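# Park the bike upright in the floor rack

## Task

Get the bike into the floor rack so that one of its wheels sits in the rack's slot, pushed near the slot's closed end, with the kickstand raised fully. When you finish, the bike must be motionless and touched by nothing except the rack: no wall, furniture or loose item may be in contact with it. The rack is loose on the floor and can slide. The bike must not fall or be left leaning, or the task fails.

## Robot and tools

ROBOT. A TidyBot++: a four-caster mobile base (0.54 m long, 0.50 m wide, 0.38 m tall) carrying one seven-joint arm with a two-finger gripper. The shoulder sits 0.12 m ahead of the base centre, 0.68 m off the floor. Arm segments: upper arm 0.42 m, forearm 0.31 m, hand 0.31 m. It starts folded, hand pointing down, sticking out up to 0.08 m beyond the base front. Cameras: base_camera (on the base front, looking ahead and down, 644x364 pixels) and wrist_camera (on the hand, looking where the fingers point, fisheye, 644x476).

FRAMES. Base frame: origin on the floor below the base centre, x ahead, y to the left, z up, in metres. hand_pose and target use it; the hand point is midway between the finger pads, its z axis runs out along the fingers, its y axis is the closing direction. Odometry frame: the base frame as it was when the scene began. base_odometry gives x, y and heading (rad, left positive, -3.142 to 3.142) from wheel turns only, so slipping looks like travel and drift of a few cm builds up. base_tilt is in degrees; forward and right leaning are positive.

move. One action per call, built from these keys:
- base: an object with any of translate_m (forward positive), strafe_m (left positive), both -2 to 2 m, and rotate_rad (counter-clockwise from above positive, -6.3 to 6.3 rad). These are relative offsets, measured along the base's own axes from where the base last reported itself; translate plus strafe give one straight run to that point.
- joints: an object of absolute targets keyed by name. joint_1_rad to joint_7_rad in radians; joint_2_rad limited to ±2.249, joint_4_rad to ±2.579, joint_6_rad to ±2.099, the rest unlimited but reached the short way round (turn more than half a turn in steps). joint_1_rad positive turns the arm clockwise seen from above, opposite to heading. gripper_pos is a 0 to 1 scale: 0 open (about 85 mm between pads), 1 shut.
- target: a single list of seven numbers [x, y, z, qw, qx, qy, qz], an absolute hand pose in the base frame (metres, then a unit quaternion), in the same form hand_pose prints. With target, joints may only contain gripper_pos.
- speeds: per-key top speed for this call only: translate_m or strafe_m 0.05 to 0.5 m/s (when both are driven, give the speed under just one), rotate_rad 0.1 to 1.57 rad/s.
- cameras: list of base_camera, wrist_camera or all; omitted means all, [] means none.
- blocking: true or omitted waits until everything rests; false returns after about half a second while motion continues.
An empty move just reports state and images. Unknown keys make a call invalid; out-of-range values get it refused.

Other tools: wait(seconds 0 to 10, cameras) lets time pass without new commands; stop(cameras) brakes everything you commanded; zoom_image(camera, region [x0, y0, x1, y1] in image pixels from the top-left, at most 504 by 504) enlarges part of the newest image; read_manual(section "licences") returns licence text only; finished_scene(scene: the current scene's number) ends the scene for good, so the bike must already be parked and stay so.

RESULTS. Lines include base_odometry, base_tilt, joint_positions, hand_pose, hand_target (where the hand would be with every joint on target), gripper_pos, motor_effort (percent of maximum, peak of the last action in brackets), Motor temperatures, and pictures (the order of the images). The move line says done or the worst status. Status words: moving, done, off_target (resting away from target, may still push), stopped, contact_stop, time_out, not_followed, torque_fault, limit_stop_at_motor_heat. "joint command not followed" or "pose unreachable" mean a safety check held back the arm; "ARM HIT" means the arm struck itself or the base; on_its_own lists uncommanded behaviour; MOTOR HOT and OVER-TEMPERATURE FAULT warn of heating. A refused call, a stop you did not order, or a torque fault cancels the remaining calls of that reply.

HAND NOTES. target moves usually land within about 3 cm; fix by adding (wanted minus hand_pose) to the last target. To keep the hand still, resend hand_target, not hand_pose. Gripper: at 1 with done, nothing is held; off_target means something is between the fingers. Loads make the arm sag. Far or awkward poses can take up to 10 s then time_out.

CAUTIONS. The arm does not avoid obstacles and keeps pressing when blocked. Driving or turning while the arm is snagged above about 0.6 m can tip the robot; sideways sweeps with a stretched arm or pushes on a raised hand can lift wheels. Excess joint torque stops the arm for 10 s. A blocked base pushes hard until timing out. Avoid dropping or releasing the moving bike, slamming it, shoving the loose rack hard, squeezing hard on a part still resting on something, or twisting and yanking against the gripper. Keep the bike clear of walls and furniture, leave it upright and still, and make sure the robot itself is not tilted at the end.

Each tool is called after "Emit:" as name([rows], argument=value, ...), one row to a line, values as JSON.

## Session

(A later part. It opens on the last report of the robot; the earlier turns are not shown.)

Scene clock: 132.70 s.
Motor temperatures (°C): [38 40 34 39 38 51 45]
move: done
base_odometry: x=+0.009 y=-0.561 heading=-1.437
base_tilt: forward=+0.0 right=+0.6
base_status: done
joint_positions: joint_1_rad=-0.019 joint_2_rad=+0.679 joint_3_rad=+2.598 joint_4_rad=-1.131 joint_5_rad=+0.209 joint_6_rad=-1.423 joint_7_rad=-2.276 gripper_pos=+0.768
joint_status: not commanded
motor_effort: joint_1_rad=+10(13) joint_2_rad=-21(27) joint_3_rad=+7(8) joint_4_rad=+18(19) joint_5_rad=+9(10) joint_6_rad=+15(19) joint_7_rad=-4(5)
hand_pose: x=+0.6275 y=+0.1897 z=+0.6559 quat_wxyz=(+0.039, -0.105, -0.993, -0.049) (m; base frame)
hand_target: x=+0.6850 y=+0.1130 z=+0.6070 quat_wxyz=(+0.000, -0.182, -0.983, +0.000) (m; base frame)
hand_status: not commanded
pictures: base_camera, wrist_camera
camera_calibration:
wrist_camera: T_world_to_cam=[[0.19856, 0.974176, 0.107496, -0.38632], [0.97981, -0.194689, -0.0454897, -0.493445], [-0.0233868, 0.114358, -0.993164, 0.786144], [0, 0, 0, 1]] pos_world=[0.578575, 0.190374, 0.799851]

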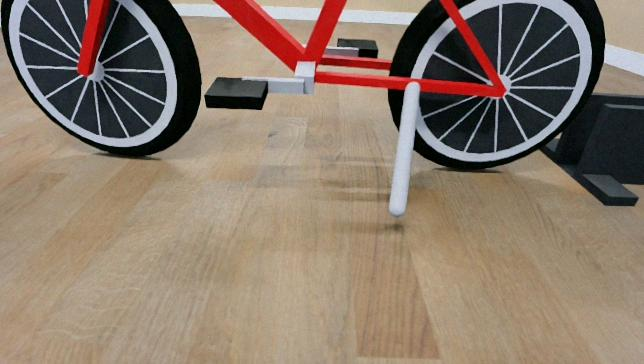

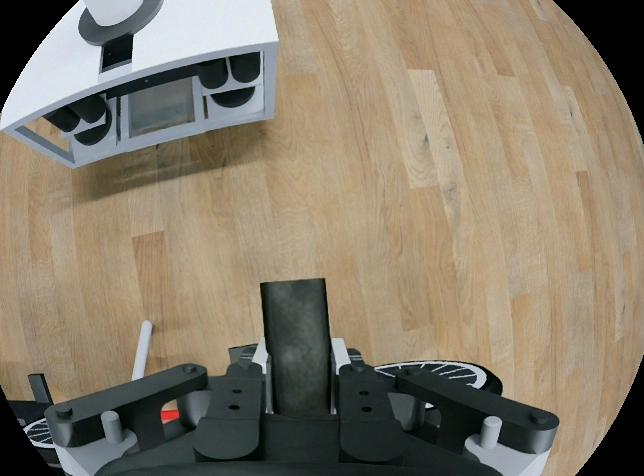

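Emit:
move(base={"strafe_m": -0.1}, speeds={"strafe_m": 0.08})

Emit:
zoom_image(camera="base_camera", region=[420, 0, 644, 220])

Scene clock: 135.17 s.
Motor temperatures (°C): [38 40 34 39 38 51 45]
move: done
base_odometry: x=-0.090 y=-0.574 heading=-1.437
base_tilt: forward=+0.0 right=+0.6
base_status: done
joint_positions: joint_1_rad=-0.020 joint_2_rad=+0.678 joint_3_rad=+2.587 joint_4_rad=-1.129 joint_5_rad=+0.213 joint_6_rad=-1.425 joint_7_rad=-2.281 gripper_pos=+0.768
joint_status: not commanded
motor_effort: joint_1_rad=+9(17) joint_2_rad=-20(28) joint_3_rad=+6(11) joint_4_rad=+17(19) joint_5_rad=+7(11) joint_6_rad=+16(18) joint_7_rad=-4(7)
hand_pose: x=+0.6265 y=+0.1933 z=+0.6582 quat_wxyz=(+0.038, -0.103, -0.993, -0.050) (m; base frame)
hand_target: x=+0.6850 y=+0.1130 z=+0.6070 quat_wxyz=(+0.000, -0.182, -0.983, +0.000) (m; base frame)
hand_status: not commanded
pictures: base_camera, wrist_camera
camera_calibration:
wrist_camera: T_world_to_cam=[[0.194786, 0.974572, 0.110764, -0.389787], [0.980615, -0.191045, -0.0435368, -0.494194], [-0.0212687, 0.117098, -0.992893, 0.785936], [0, 0, 0, 1]] pos_world=[0.577255, 0.193431, 0.802009]

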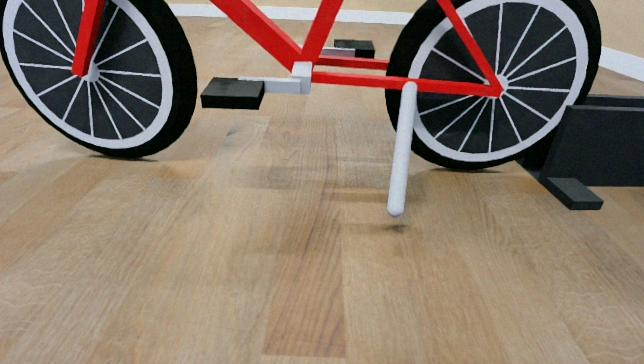

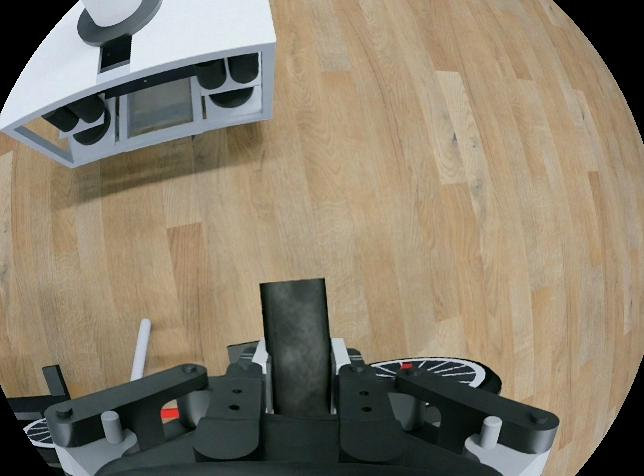

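Scaled by 2.250.

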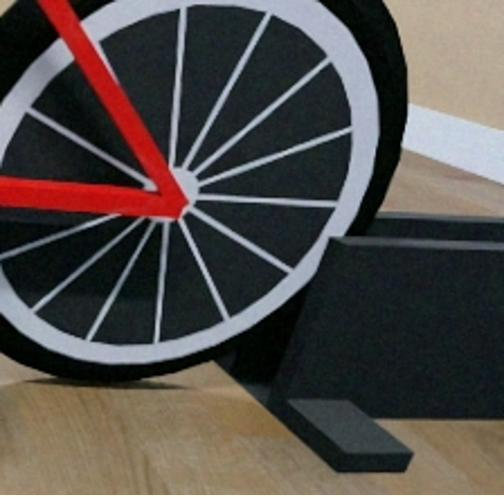

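Emit:
move(base={"strafe_m": -0.08}, speeds={"strafe_m": 0.1})

Emit:
zoom_image(camera="base_camera", region=[420, 0, 644, 220])

Scene clock: 136.87 s.
Motor temperatures (°C): [38 40 34 39 38 51 45]
move: done
base_odometry: x=-0.169 y=-0.585 heading=-1.436
base_tilt: forward=+0.0 right=+0.6
base_status: done
joint_positions: joint_1_rad=-0.034 joint_2_rad=+0.681 joint_3_rad=+2.586 joint_4_rad=-1.126 joint_5_rad=+0.213 joint_6_rad=-1.423 joint_7_rad=-2.281 gripper_pos=+0.768
joint_status: not commanded
motor_effort: joint_1_rad=+14(15) joint_2_rad=-22(26) joint_3_rad=+9(11) joint_4_rad=+17(19) joint_5_rad=+9(11) joint_6_rad=+12(15) joint_7_rad=-6(7)
hand_pose: x=+0.6250 y=+0.2016 z=+0.6575 quat_wxyz=(+0.038, -0.096, -0.993, -0.052) (m; base frame)
hand_target: x=+0.6850 y=+0.1130 z=+0.6070 quat_wxyz=(+0.000, -0.182, -0.983, +0.000) (m; base frame)
hand_status: not commanded
pictures: base_camera, wrist_camera
camera_calibration:
wrist_camera: T_world_to_cam=[[0.180816, 0.976901, 0.113884, -0.391277], [0.983269, -0.176957, -0.0432132, -0.495794], [-0.0220624, 0.119792, -0.992554, 0.784005], [0, 0, 0, 1]] pos_world=[0.575545, 0.200586, 0.801303]

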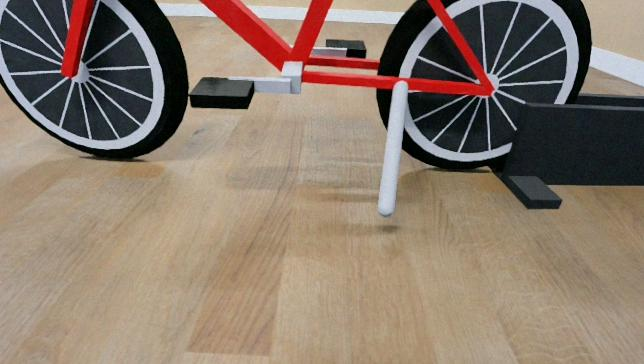

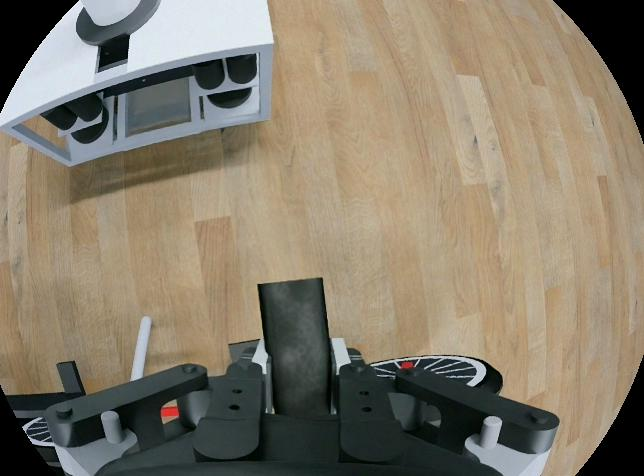

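Scaled by 2.250.

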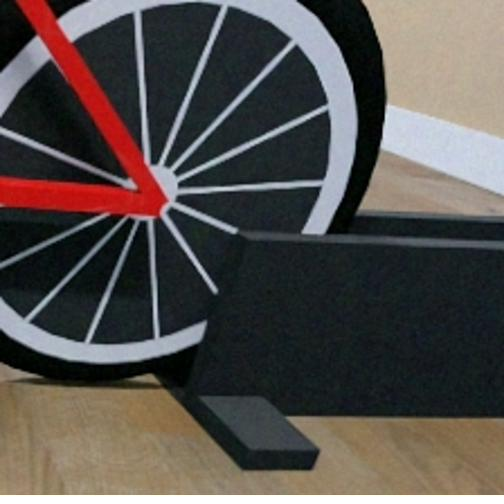

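Emit:
move(base={"strafe_m": -0.1}, speeds={"strafe_m": 0.15})

Emit:
zoom_image(camera="base_camera", region=[420, 0, 644, 220])

Scene clock: 138.33 s.
Motor temperatures (°C): [38 40 34 40 38 51 45]
move: done
base_odometry: x=-0.268 y=-0.599 heading=-1.436
base_tilt: forward=+0.0 right=+0.6
base_status: done
joint_positions: joint_1_rad=-0.106 joint_2_rad=+0.715 joint_3_rad=+2.555 joint_4_rad=-1.126 joint_5_rad=+0.213 joint_6_rad=-1.372 joint_7_rad=-2.278 gripper_pos=+0.768
joint_status: not commanded
motor_effort: joint_1_rad=+27(28) joint_2_rad=-31(34) joint_3_rad=+15(16) joint_4_rad=+17(18) joint_5_rad=+9(11) joint_6_rad=+1(12) joint_7_rad=-12(13)
hand_pose: x=+0.6152 y=+0.2582 z=+0.6444 quat_wxyz=(+0.038, -0.050, -0.995, -0.072) (m; base frame)
hand_target: x=+0.6850 y=+0.1130 z=+0.6070 quat_wxyz=(+0.000, -0.182, -0.983, +0.000) (m; base frame)
hand_status: not commanded
pictures: base_camera, wrist_camera
camera_calibration:
wrist_camera: T_world_to_cam=[[0.0902821, 0.983242, 0.158378, -0.417887], [0.995557, -0.0848307, -0.0408635, -0.509634], [-0.0267434, 0.161364, -0.986533, 0.752204], [0, 0, 0, 1]] pos_world=[0.565214, 0.246273, 0.787432]

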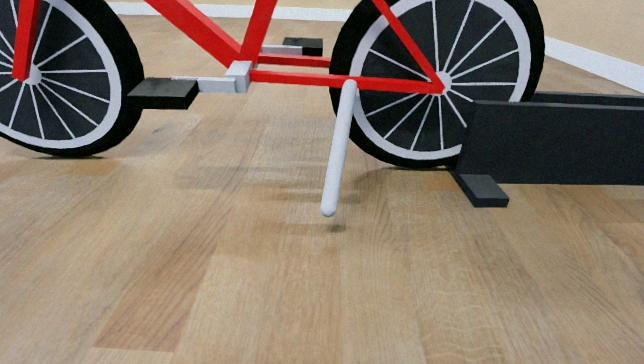

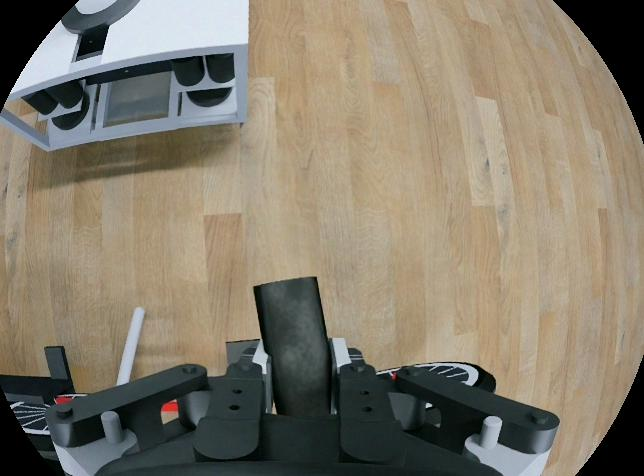

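Scaled by 2.250.

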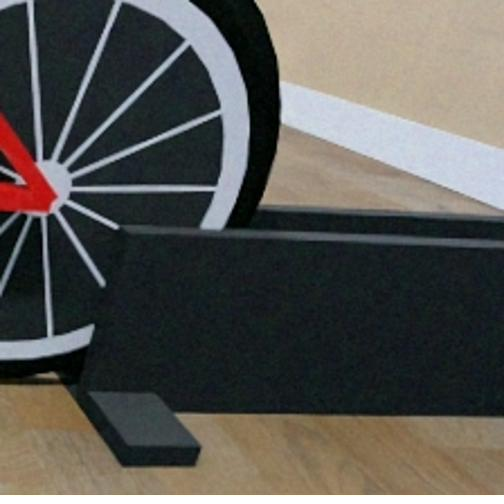

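Emit:
move(base={"strafe_m": -0.05}, speeds={"strafe_m": 0.15})

Emit:
zoom_image(camera="base_camera", region=[350, 0, 574, 220])

Scene clock: 140.10 s.
Motor temperatures (°C): [38 40 34 40 38 51 45]
move: done
base_odometry: x=-0.317 y=-0.605 heading=-1.435
base_tilt: forward=+0.0 right=+0.6
base_status: done
joint_positions: joint_1_rad=-0.144 joint_2_rad=+0.735 joint_3_rad=+2.540 joint_4_rad=-1.126 joint_5_rad=+0.213 joint_6_rad=-1.335 joint_7_rad=-2.260 gripper_pos=+0.768
joint_status: not commanded
motor_effort: joint_1_rad=+34(35) joint_2_rad=-36(39) joint_3_rad=+17(19) joint_4_rad=+16(17) joint_5_rad=+8(11) joint_6_rad=-5(6) joint_7_rad=-15(16)
hand_pose: x=+0.6103 y=+0.2896 z=+0.6362 quat_wxyz=(+0.036, -0.018, -0.995, -0.086) (m; base frame)
hand_target: x=+0.6850 y=+0.1130 z=+0.6070 quat_wxyz=(+0.000, -0.182, -0.983, +0.000) (m; base frame)
hand_status: not commanded
pictures: base_camera, wrist_camera
camera_calibration:
wrist_camera: T_world_to_cam=[[0.0289188, 0.981536, 0.189077, -0.428614], [0.999234, -0.0233945, -0.0313843, -0.528511], [-0.0263815, 0.18984, -0.981461, 0.727271], [0, 0, 0, 1]] pos_world=[0.559688, 0.270271, 0.778242]

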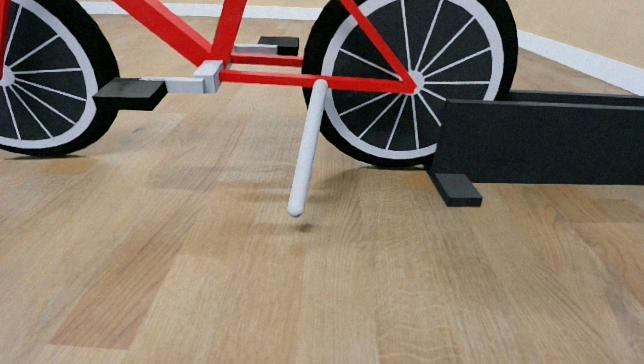

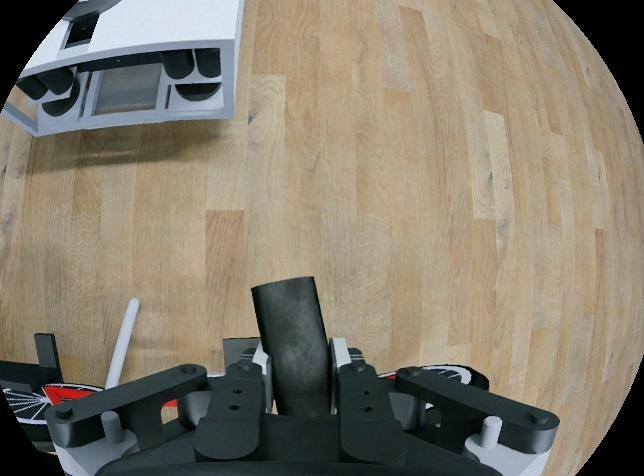

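Scaled by 2.250.

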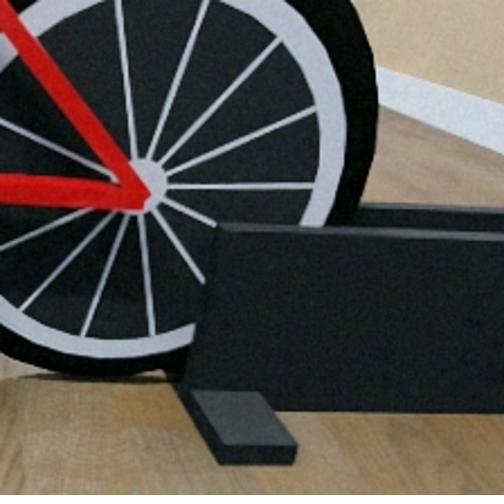

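Emit:
move(base={"strafe_m": 0.1}, speeds={"strafe_m": 0.1})

Scene clock: 141.97 s.
Motor temperatures (°C): [38 40 34 40 38 51 45]
move: done
base_odometry: x=-0.218 y=-0.592 heading=-1.435
base_tilt: forward=+0.0 right=+0.6
base_status: done
joint_positions: joint_1_rad=-0.052 joint_2_rad=+0.693 joint_3_rad=+2.568 joint_4_rad=-1.126 joint_5_rad=+0.214 joint_6_rad=-1.393 joint_7_rad=-2.262 gripper_pos=+0.768
joint_status: not commanded
motor_effort: joint_1_rad=+12(33) joint_2_rad=-22(37) joint_3_rad=+7(17) joint_4_rad=+17(18) joint_5_rad=+7(7) joint_6_rad=+14(15) joint_7_rad=-6(15)
hand_pose: x=+0.6261 y=+0.2223 z=+0.6536 quat_wxyz=(+0.033, -0.072, -0.995, -0.064) (m; base frame)
hand_target: x=+0.6850 y=+0.1130 z=+0.6070 quat_wxyz=(+0.000, -0.182, -0.983, +0.000) (m; base frame)
hand_status: not commanded
pictures: base_camera, wrist_camera
camera_calibration:
wrist_camera: T_world_to_cam=[[0.132918, 0.980919, 0.141884, -0.400433], [0.991046, -0.129709, -0.0316722, -0.516305], [-0.0126642, 0.144823, -0.989376, 0.764116], [0, 0, 0, 1]] pos_world=[0.574584, 0.215161, 0.796461]

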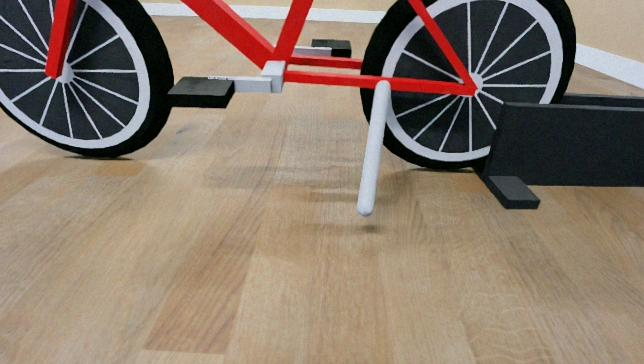

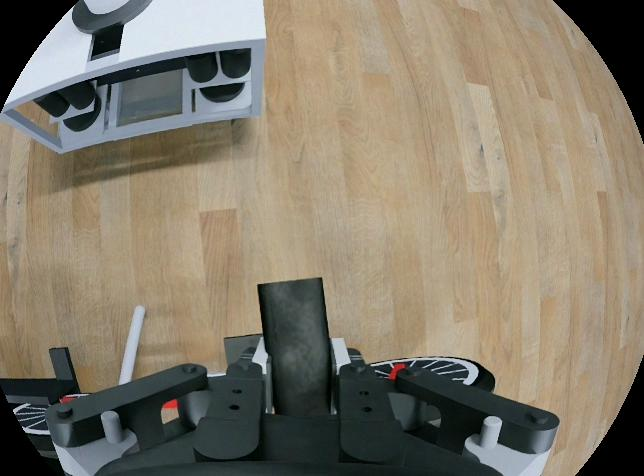

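Emit:
move(base={"translate_m": -0.035}, speeds={"translate_m": 0.08}, target=[0.685, 0.113, 0.595, 0, -0.182, -0.983, 0])

Emit:
zoom_image(camera="base_camera", region=[350, 0, 644, 250])

Scene clock: 143.20 s.
Motor temperatures (°C): [38 40 34 40 38 51 45]
move: off_target
base_odometry: x=-0.223 y=-0.557 heading=-1.434
base_tilt: forward=+0.0 right=+0.6
base_status: done
joint_positions: joint_1_rad=-0.044 joint_2_rad=+0.708 joint_3_rad=+2.573 joint_4_rad=-1.136 joint_5_rad=+0.240 joint_6_rad=-1.365 joint_7_rad=-2.262 gripper_pos=+0.768
joint_status: not commanded
motor_effort: joint_1_rad=+14(16) joint_2_rad=-25(31) joint_3_rad=+8(8) joint_4_rad=+15(18) joint_5_rad=+5(7) joint_6_rad=+6(14) joint_7_rad=-8(8)
hand_pose: x=+0.6364 y=+0.2126 z=+0.6415 quat_wxyz=(+0.024, -0.076, -0.995, -0.057) (m; base frame)
hand_target: x=+0.6850 y=+0.1130 z=+0.5950 quat_wxyz=(+0.000, -0.182, -0.983, +0.000) (m; base frame)
hand_status: off_target (0.120 m and 14.2 deg from the pose sent, 0.137 m and 15.2 deg at the start)
pictures: base_camera, wrist_camera
camera_calibration:
wrist_camera: T_world_to_cam=[[0.13953, 0.981859, 0.128395, -0.386389], [0.99021, -0.138871, -0.014115, -0.536994], [0.00397137, 0.129107, -0.991623, 0.747924], [0, 0, 0, 1]] pos_world=[0.58268, 0.208244, 0.783689]

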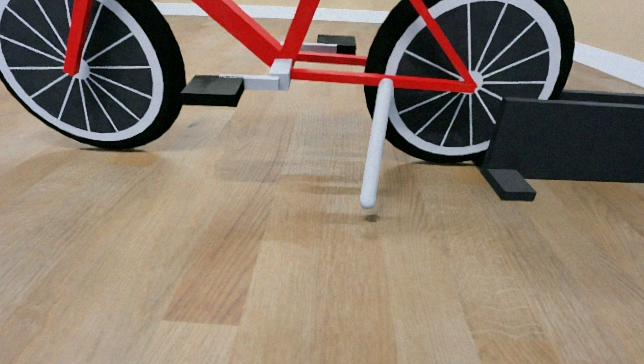

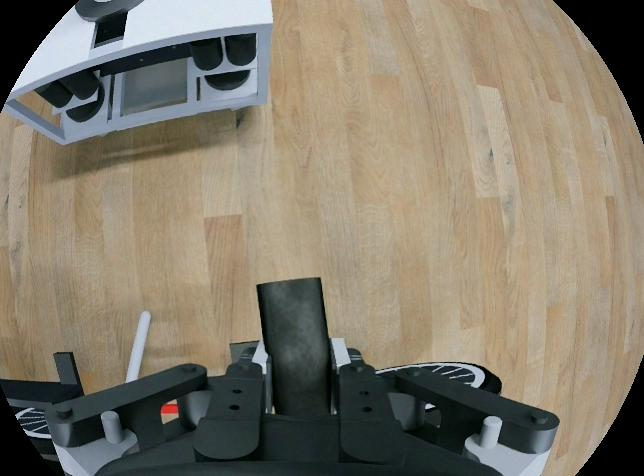

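Scaled by 1.714.

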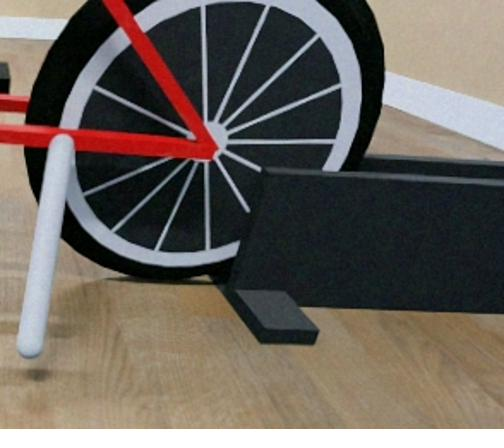

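Emit:
move(base={"translate_m": -0.035}, speeds={"translate_m": 0.08}, target=[0.685, 0.113, 0.58, 0, -0.182, -0.983, 0])

Emit:
zoom_image(camera="base_camera", region=[350, 0, 644, 250])

Scene clock: 144.27 s.
Motor temperatures (°C): [38 40 34 40 38 51 45]
move: off_target
base_odometry: x=-0.228 y=-0.522 heading=-1.434
base_tilt: forward=+0.0 right=+0.6
base_status: done
joint_positions: joint_1_rad=-0.040 joint_2_rad=+0.721 joint_3_rad=+2.573 joint_4_rad=-1.154 joint_5_rad=+0.259 joint_6_rad=-1.326 joint_7_rad=-2.268 gripper_pos=+0.768
joint_status: not commanded
motor_effort: joint_1_rad=+12(14) joint_2_rad=-26(31) joint_3_rad=+6(8) joint_4_rad=+14(16) joint_5_rad=+4(5) joint_6_rad=+4(6) joint_7_rad=-7(9)
hand_pose: x=+0.6432 y=+0.2105 z=+0.6289 quat_wxyz=(+0.017, -0.078, -0.995, -0.056) (m; base frame)
hand_target: x=+0.6850 y=+0.1130 z=+0.5800 quat_wxyz=(+0.000, -0.182, -0.983, +0.000) (m; base frame)
hand_status: off_target (0.117 m and 13.7 deg from the pose sent, 0.127 m and 14.2 deg at the start)
pictures: base_camera, wrist_camera
camera_calibration:
wrist_camera: T_world_to_cam=[[0.142787, 0.981672, 0.126223, -0.384279], [0.989586, -0.143943, 0.0000410202, -0.551593], [0.0182091, 0.124902, -0.992002, 0.72758], [0, 0, 0, 1]] pos_world=[0.58747, 0.206962, 0.770288]

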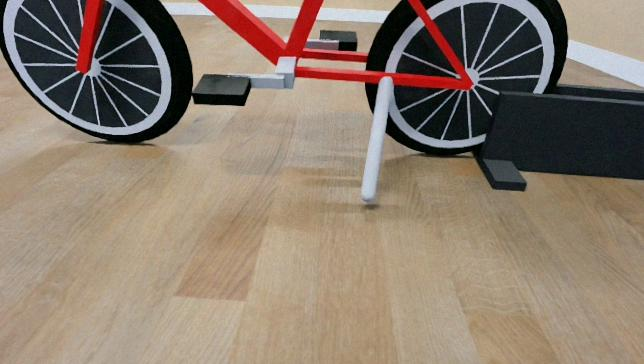

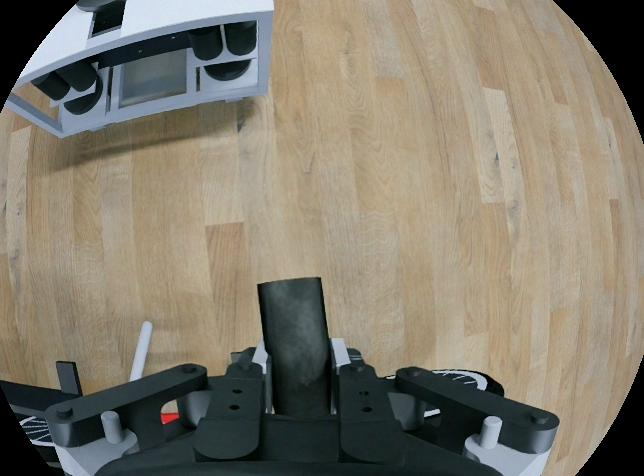

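Scaled by 1.714.

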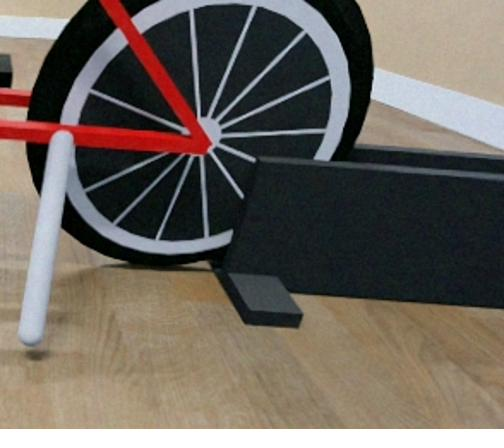

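Emit:
move(base={"translate_m": -0.03}, speeds={"translate_m": 0.08}, target=[0.685, 0.113, 0.565, 0, -0.182, -0.983, 0])

Emit:
zoom_image(camera="base_camera", region=[350, 0, 644, 250])

Scene clock: 145.23 s.
Motor temperatures (°C): [38 40 34 40 38 51 45]
move: off_target
base_odometry: x=-0.232 y=-0.492 heading=-1.434
base_tilt: forward=+0.0 right=+0.6
base_status: done
joint_positions: joint_1_rad=-0.036 joint_2_rad=+0.732 joint_3_rad=+2.573 joint_4_rad=-1.176 joint_5_rad=+0.278 joint_6_rad=-1.288 joint_7_rad=-2.277 gripper_pos=+0.768
joint_status: not commanded
motor_effort: joint_1_rad=+13(14) joint_2_rad=-25(32) joint_3_rad=+7(7) joint_4_rad=+14(16) joint_5_rad=+4(5) joint_6_rad=+4(4) joint_7_rad=-8(8)
hand_pose: x=+0.6481 y=+0.2083 z=+0.6164 quat_wxyz=(+0.010, -0.080, -0.995, -0.053) (m; base frame)
hand_target: x=+0.6850 y=+0.1130 z=+0.5650 quat_wxyz=(+0.000, -0.182, -0.983, +0.000) (m; base frame)
hand_status: off_target (0.114 m and 13.4 deg from the pose sent, 0.124 m and 13.7 deg at the start)
pictures: base_camera, wrist_camera
camera_calibration:
wrist_camera: T_world_to_cam=[[0.144764, 0.981846, 0.122561, -0.380325], [0.988969, -0.147503, 0.0135327, -0.563987], [0.0313651, 0.11925, -0.992369, 0.70826], [0, 0, 0, 1]] pos_world=[0.590609, 0.205771, 0.7571]

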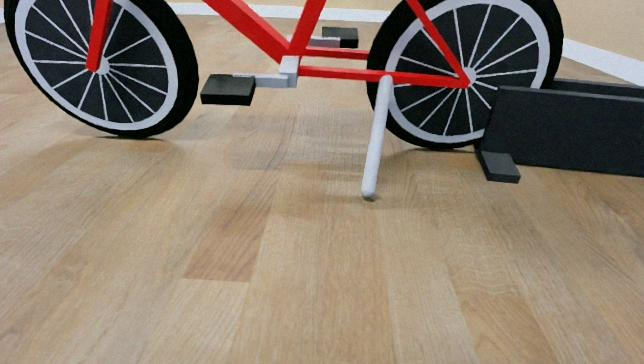

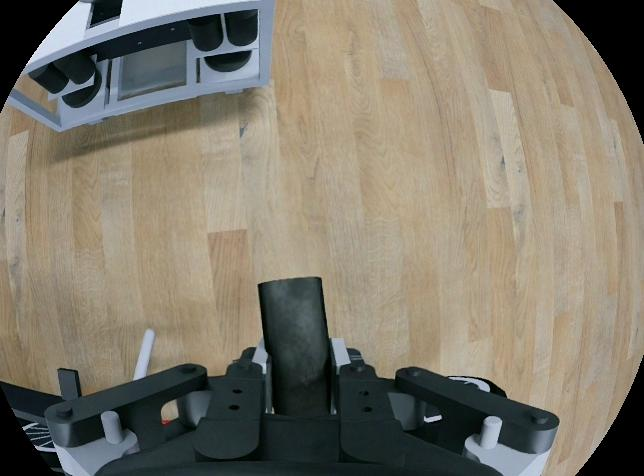

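Scaled by 1.714.

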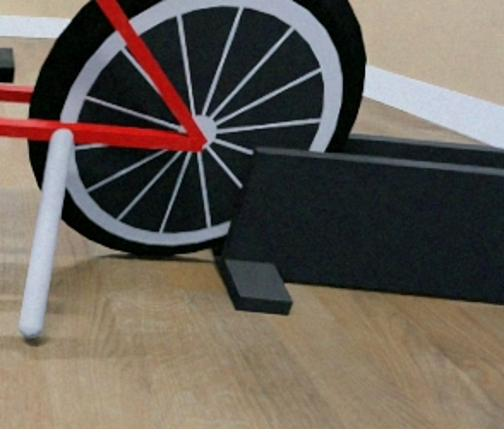

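Emit:
move(base={"translate_m": -0.025}, speeds={"translate_m": 0.08}, target=[0.685, 0.113, 0.555, 0, -0.182, -0.983, 0])

Emit:
zoom_image(camera="base_camera", region=[350, 0, 644, 250])

Scene clock: 146.17 s.
Motor temperatures (°C): [38 40 34 40 38 51 45]
move: off_target
base_odometry: x=-0.236 y=-0.468 heading=-1.434
base_tilt: forward=-0.1 right=+0.6
base_status: done
joint_positions: joint_1_rad=-0.033 joint_2_rad=+0.746 joint_3_rad=+2.569 joint_4_rad=-1.193 joint_5_rad=+0.291 joint_6_rad=-1.251 joint_7_rad=-2.282 gripper_pos=+0.768
joint_status: not commanded
motor_effort: joint_1_rad=+13(16) joint_2_rad=-27(31) joint_3_rad=+7(8) joint_4_rad=+13(16) joint_5_rad=+4(5) joint_6_rad=+2(4) joint_7_rad=-8(8)
hand_pose: x=+0.6521 y=+0.2101 z=+0.6045 quat_wxyz=(+0.006, -0.079, -0.995, -0.056) (m; base frame)
hand_target: x=+0.6850 y=+0.1130 z=+0.5550 quat_wxyz=(+0.000, -0.182, -0.983, +0.000) (m; base frame)
hand_status: off_target (0.114 m and 13.5 deg from the pose sent, 0.119 m and 13.4 deg at the start)
pictures: base_camera, wrist_camera
camera_calibration:
wrist_camera: T_world_to_cam=[[0.142837, 0.9815, 0.127494, -0.382854], [0.988924, -0.14678, 0.0220405, -0.572723], [0.0403463, 0.122933, -0.991594, 0.689063], [0, 0, 0, 1]] pos_world=[0.593264, 0.206998, 0.744706]

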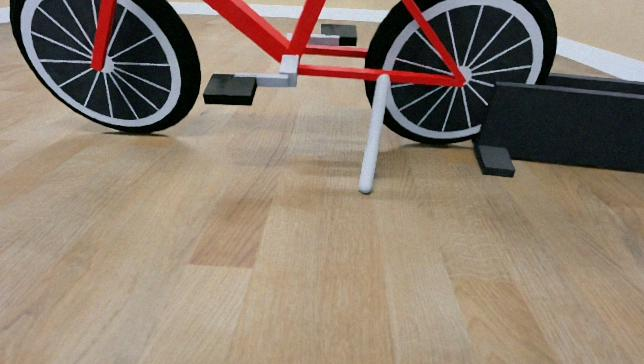

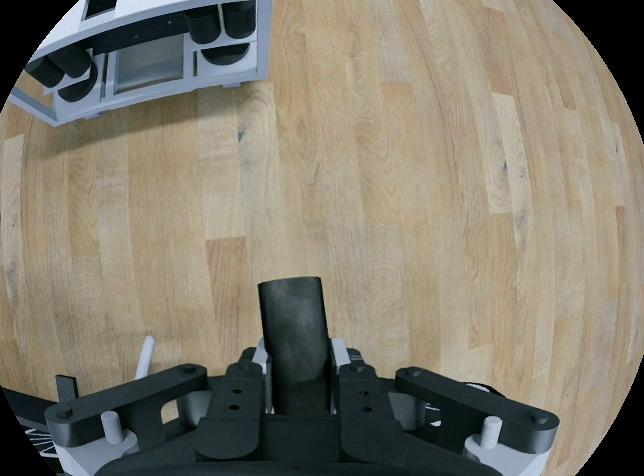

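Scaled by 1.714.

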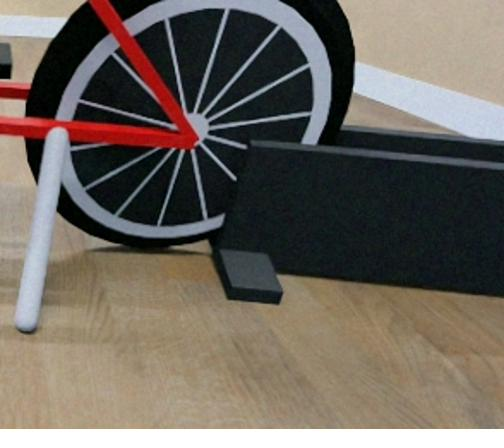

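Emit:
move(base={"translate_m": -0.012}, speeds={"translate_m": 0.08}, cameras=["base_camera"])

Emit:
move(joints={"gripper_pos": 0.0})

Scene clock: 146.93 s.
Motor temperatures (°C): [38 40 34 40 38 51 45]
move: done
base_odometry: x=-0.238 y=-0.456 heading=-1.433
base_tilt: forward=+0.0 right=+0.6
base_status: done
joint_positions: joint_1_rad=-0.032 joint_2_rad=+0.752 joint_3_rad=+2.569 joint_4_rad=-1.190 joint_5_rad=+0.298 joint_6_rad=-1.231 joint_7_rad=-2.282 gripper_pos=+0.768
joint_status: not commanded
motor_effort: joint_1_rad=+13(14) joint_2_rad=-28(32) joint_3_rad=+6(7) joint_4_rad=+12(13) joint_5_rad=+2(5) joint_6_rad=-1(2) joint_7_rad=-8(8)
hand_pose: x=+0.6593 y=+0.2109 z=+0.6023 quat_wxyz=(-0.002, -0.079, -0.995, -0.059) (m; base frame)
hand_target: x=+0.6850 y=+0.1130 z=+0.5550 quat_wxyz=(+0.000, -0.182, -0.983, +0.000) (m; base frame)
hand_status: not commanded
pictures: base_camera

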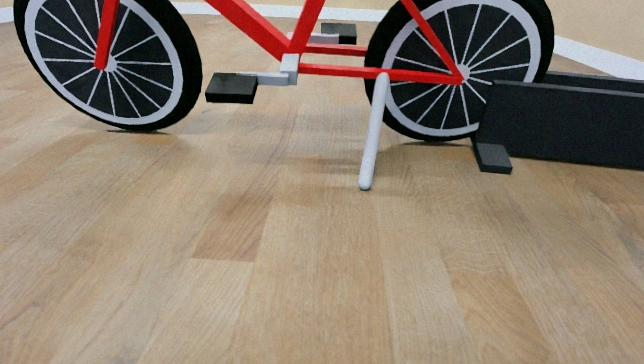

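Scene clock: 148.17 s.
Motor temperatures (°C): [38 40 34 40 38 51 45]
move: done
base_odometry: x=-0.238 y=-0.456 heading=-1.433
base_tilt: forward=+0.0 right=+0.6
base_status: not commanded
joint_positions: joint_1_rad=+0.058 joint_2_rad=+0.811 joint_3_rad=+2.638 joint_4_rad=-1.198 joint_5_rad=+0.336 joint_6_rad=-1.231 joint_7_rad=-2.359 gripper_pos=+0.000
joint_status: all done
motor_effort: joint_1_rad=+0(13) joint_2_rad=-41(44) joint_3_rad=-6(10) joint_4_rad=+14(15) joint_5_rad=-2(6) joint_6_rad=+0(1) joint_7_rad=+1(8)
hand_pose: x=+0.6788 y=+0.1193 z=+0.5579 quat_wxyz=(+0.016, -0.181, -0.983, -0.015) (m; base frame)
hand_target: x=+0.6850 y=+0.1130 z=+0.5550 quat_wxyz=(+0.000, -0.182, -0.983, +0.000) (m; base frame)
hand_status: not commanded
pictures: base_camera, wrist_camera
camera_calibration:
wrist_camera: T_world_to_cam=[[0.341782, 0.938814, 0.0425914, -0.374209], [0.939575, -0.342301, 0.00535209, -0.545287], [0.0196037, 0.0381886, -0.999078, 0.681233], [0, 0, 0, 1]] pos_world=[0.626881, 0.138645, 0.699462]

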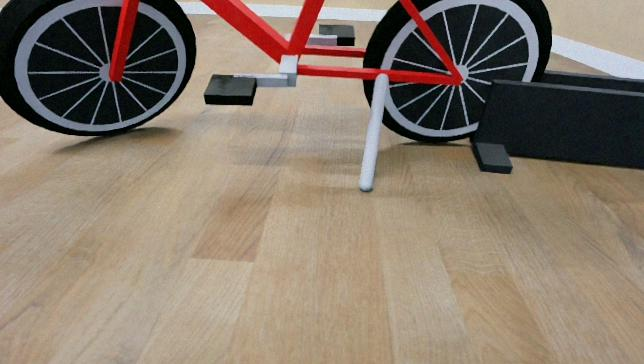

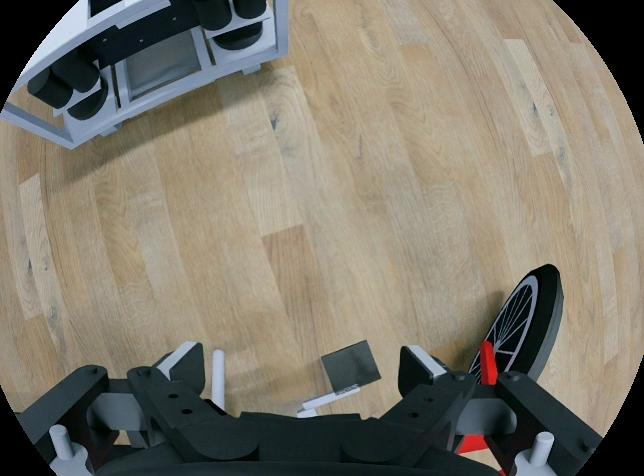

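Emit:
move(target=[0.66, 0.1, 0.80, 0, -0.182, -0.983, 0])

Scene clock: 150.37 s.
Motor temperatures (°C): [38 40 34 40 38 51 45]
move: off_target
base_odometry: x=-0.238 y=-0.456 heading=-1.433
base_tilt: forward=+0.0 right=+0.6
base_status: not commanded
joint_positions: joint_1_rad=-0.041 joint_2_rad=+0.671 joint_3_rad=+2.756 joint_4_rad=-0.646 joint_5_rad=+0.300 joint_6_rad=-1.828 joint_7_rad=-2.266 gripper_pos=+0.000
joint_status: not commanded
motor_effort: joint_1_rad=+0(1) joint_2_rad=-39(44) joint_3_rad=-3(6) joint_4_rad=+16(17) joint_5_rad=-1(3) joint_6_rad=+0(1) joint_7_rad=+1(1)
hand_pose: x=+0.6788 y=+0.0807 z=+0.7912 quat_wxyz=(-0.023, -0.214, -0.976, +0.017) (m; base frame)
hand_target: x=+0.6600 y=+0.1000 z=+0.8000 quat_wxyz=(+0.000, -0.182, -0.983, +0.000) (m; base frame)
hand_status: off_target (0.028 m and 5.0 deg from the pose sent, 0.244 m and 2.5 deg at the start)
pictures: base_camera, wrist_camera
camera_calibration:
wrist_camera: T_world_to_cam=[[0.403855, 0.914803, -0.00611236, -0.349542], [0.911017, -0.401557, 0.0938046, -0.605609], [0.0833582, -0.0434519, -0.995572, 0.876366], [0, 0, 0, 1]] pos_world=[0.619833, 0.114655, 0.927158]

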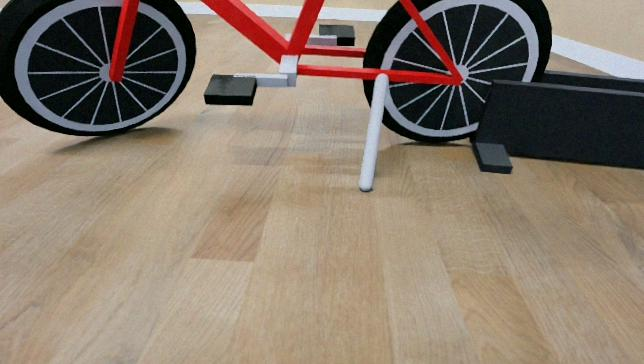

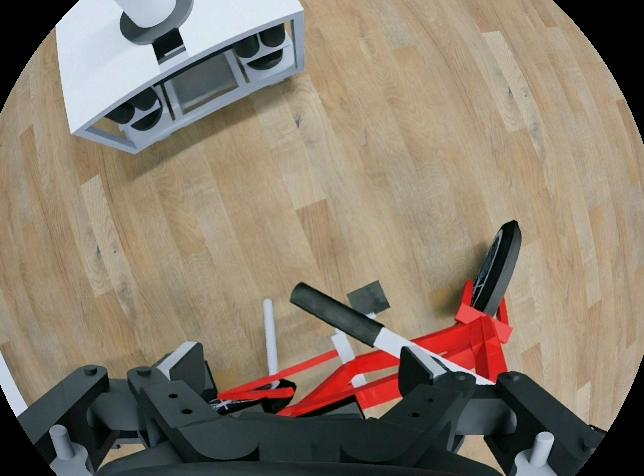

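Emit:
move(target=[0.62, -0.1, 0.80, 0, 0.7071, -0.7071, 0])

Scene clock: 153.57 s.
Motor temperatures (°C): [38 40 34 40 38 51 45]
move: off_target
base_odometry: x=-0.238 y=-0.456 heading=-1.433
base_tilt: forward=+0.0 right=+0.6
base_status: not commanded
joint_positions: joint_1_rad=+0.038 joint_2_rad=+0.527 joint_3_rad=+3.440 joint_4_rad=-0.870 joint_5_rad=-0.083 joint_6_rad=-1.816 joint_7_rad=+0.250 gripper_pos=+0.000
joint_status: not commanded
motor_effort: joint_1_rad=+0(1) joint_2_rad=-34(39) joint_3_rad=+2(3) joint_4_rad=+16(16) joint_5_rad=+0(2) joint_6_rad=+0(1) joint_7_rad=+1(1)
hand_pose: x=+0.6094 y=-0.1050 z=+0.7930 quat_wxyz=(+0.043, +0.694, -0.719, -0.007) (m; base frame)
hand_target: x=+0.6200 y=-0.1000 z=+0.8000 quat_wxyz=(+0.000, +0.707, -0.707, +0.000) (m; base frame)
hand_status: off_target (0.014 m and 5.4 deg from the pose sent, 0.190 m and 114.7 deg at the start)
pictures: base_camera, wrist_camera
camera_calibration:
wrist_camera: T_world_to_cam=[[-0.99592, 0.022124, 0.0874852, 0.533377], [0.0213239, 0.999722, -0.0100695, 0.154575], [-0.0876836, -0.00816288, -0.996115, 0.984255], [0, 0, 0, 1]] pos_world=[0.614208, -0.158298, 0.935325]

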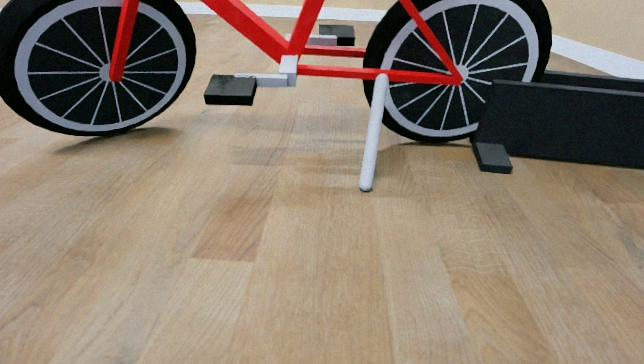

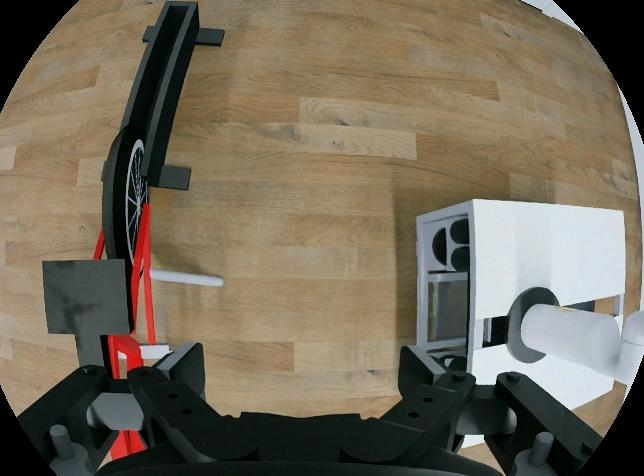

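Emit:
zoom_image(camera="wrist_camera", region=[60, 0, 260, 360])

Scaled by 1.400.

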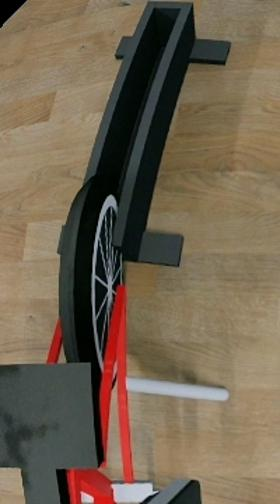

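Emit:
move(base={"translate_m": 0.1}, target=[0.75, 0.0, 0.68, -0.077, 0.7029, -0.7029, 0.077])

Scene clock: 155.70 s.
Motor temperatures (°C): [38 40 34 40 38 51 45]
move: off_target
base_odometry: x=-0.224 y=-0.555 heading=-1.434
base_tilt: forward=+0.0 right=+0.6
base_status: done
joint_positions: joint_1_rad=-0.147 joint_2_rad=+0.652 joint_3_rad=+3.448 joint_4_rad=-1.046 joint_5_rad=-0.152 joint_6_rad=-1.298 joint_7_rad=+0.173 gripper_pos=+0.000
joint_status: not commanded
motor_effort: joint_1_rad=+0(3) joint_2_rad=-40(47) joint_3_rad=+2(5) joint_4_rad=+17(19) joint_5_rad=+0(2) joint_6_rad=+1(2) joint_7_rad=+1(1)
hand_pose: x=+0.7365 y=-0.0143 z=+0.6755 quat_wxyz=(-0.038, +0.726, -0.683, +0.078) (m; base frame)
hand_target: x=+0.7500 y=+0.0000 z=+0.6800 quat_wxyz=(-0.077, +0.703, -0.703, +0.077) (m; base frame)
hand_status: off_target (0.020 m and 5.7 deg from the pose sent, 0.209 m and 16.9 deg at the start)
pictures: base_camera, wrist_camera
camera_calibration:
wrist_camera: T_world_to_cam=[[-0.986408, -0.0794683, -0.143817, 0.816056], [-0.0768942, 0.996765, -0.0233784, 0.141327], [0.145209, -0.0120019, -0.989328, 0.702874], [0, 0, 0, 1]] pos_world=[0.713767, -0.0675836, 0.816039]

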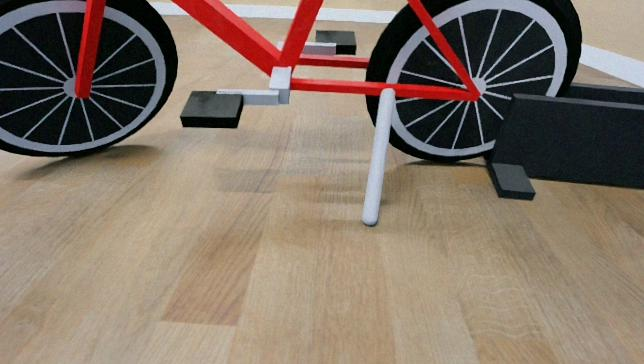

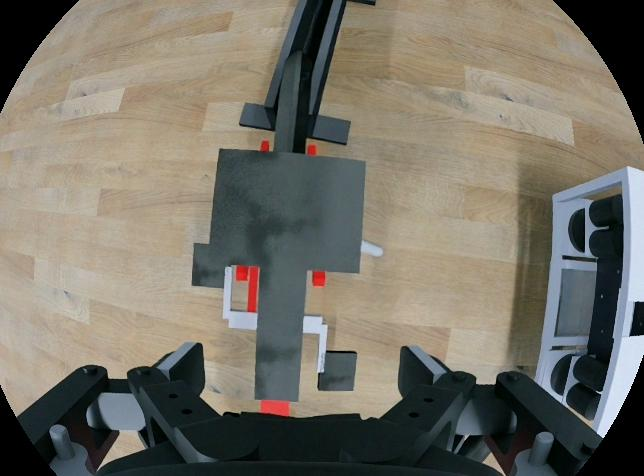

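Emit:
move(target=[0.793, 0.012, 0.57, -0.085, 0.702, -0.702, 0.085])

Scene clock: 157.47 s.
Motor temperatures (°C): [38 40 34 40 38 51 45]
move: off_target
base_odometry: x=-0.224 y=-0.555 heading=-1.434
base_tilt: forward=+0.0 right=+0.6
base_status: not commanded
joint_positions: joint_1_rad=-0.153 joint_2_rad=+0.812 joint_3_rad=+3.456 joint_4_rad=-1.104 joint_5_rad=-0.217 joint_6_rad=-1.064 joint_7_rad=+0.173 gripper_pos=+0.000
joint_status: not commanded
motor_effort: joint_1_rad=+0(1) joint_2_rad=-44(49) joint_3_rad=+3(4) joint_4_rad=+17(19) joint_5_rad=+0(2) joint_6_rad=+2(2) joint_7_rad=+0(1)
hand_pose: x=+0.7786 y=-0.0081 z=+0.5667 quat_wxyz=(-0.050, +0.718, -0.689, +0.084) (m; base frame)
hand_target: x=+0.7930 y=+0.0120 z=+0.5700 quat_wxyz=(-0.085, +0.702, -0.702, +0.085) (m; base frame)
hand_status: off_target (0.025 m and 4.7 deg from the pose sent, 0.123 m and 6.5 deg at the start)
pictures: base_camera, wrist_camera
camera_calibration:
wrist_camera: T_world_to_cam=[[-0.983786, -0.0590299, -0.169356, 0.85497], [-0.057368, 0.998245, -0.0146938, 0.115742], [0.169926, -0.00473989, -0.985445, 0.567853], [0, 0, 0, 1]] pos_world=[0.751255, -0.0623783, 0.706083]

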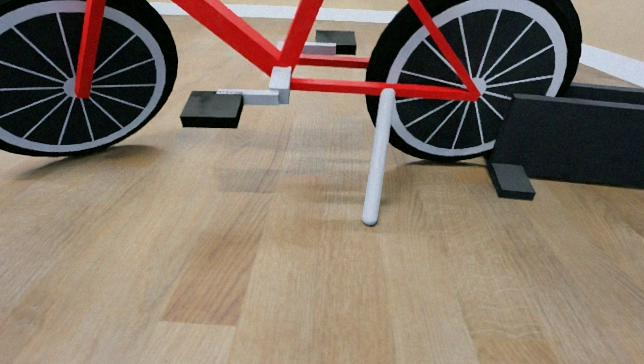

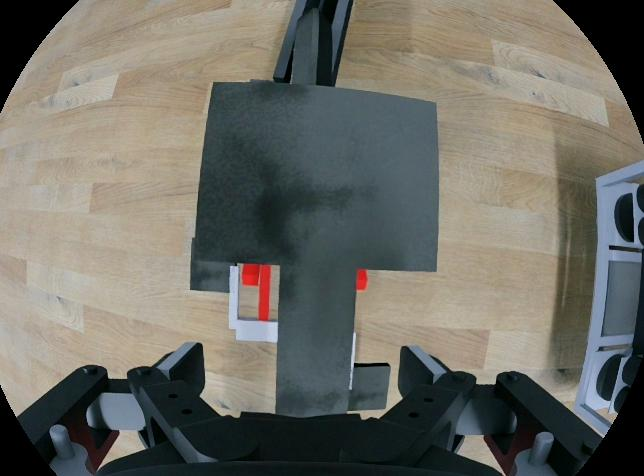

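Emit:
move(target=[0.796, 0.010, 0.528, -0.085, 0.702, -0.702, 0.085])

Scene clock: 158.63 s.
Motor temperatures (°C): [38 41 34 40 38 51 45]
move: off_target
base_odometry: x=-0.224 y=-0.555 heading=-1.434
base_tilt: forward=+0.0 right=+0.6
base_status: not commanded
joint_positions: joint_1_rad=-0.154 joint_2_rad=+0.847 joint_3_rad=+3.459 joint_4_rad=-1.143 joint_5_rad=-0.251 joint_6_rad=-0.969 joint_7_rad=+0.173 gripper_pos=+0.000
joint_status: not commanded
motor_effort: joint_1_rad=+0(1) joint_2_rad=-44(47) joint_3_rad=+3(4) joint_4_rad=+16(18) joint_5_rad=-1(2) joint_6_rad=+2(2) joint_7_rad=+1(1)
hand_pose: x=+0.7879 y=-0.0081 z=+0.5362 quat_wxyz=(-0.062, +0.709, -0.697, +0.090) (m; base frame)
hand_target: x=+0.7960 y=+0.0100 z=+0.5280 quat_wxyz=(-0.085, +0.702, -0.702, +0.085) (m; base frame)
hand_status: off_target (0.021 m and 2.9 deg from the pose sent, 0.046 m and 4.7 deg at the start)
pictures: base_camera, wrist_camera
camera_calibration:
wrist_camera: T_world_to_cam=[[-0.980042, -0.0358682, -0.195528, 0.870248], [-0.0357983, 0.999351, -0.00389287, 0.0930256], [0.195541, 0.0031844, -0.98069, 0.513522], [0, 0, 0, 1]] pos_world=[0.755795, -0.0633863, 0.674126]

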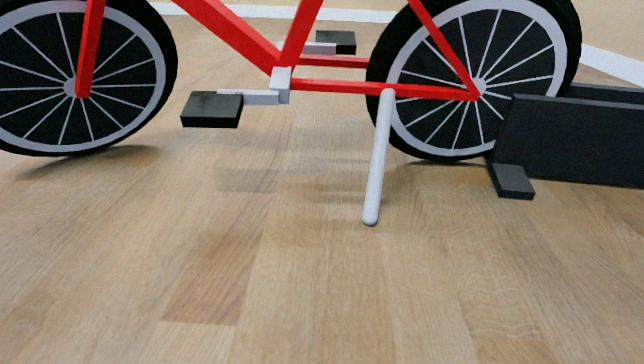

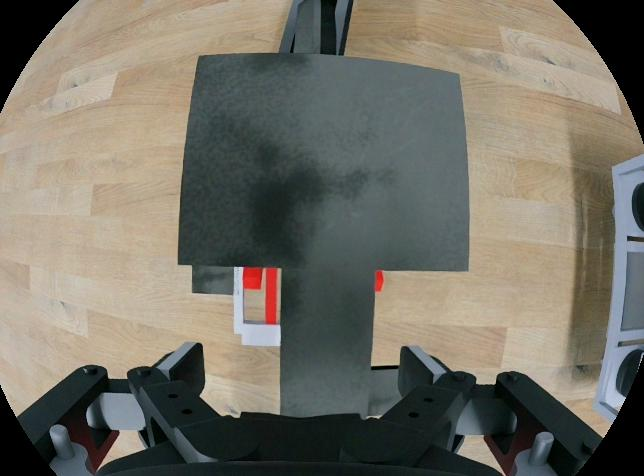

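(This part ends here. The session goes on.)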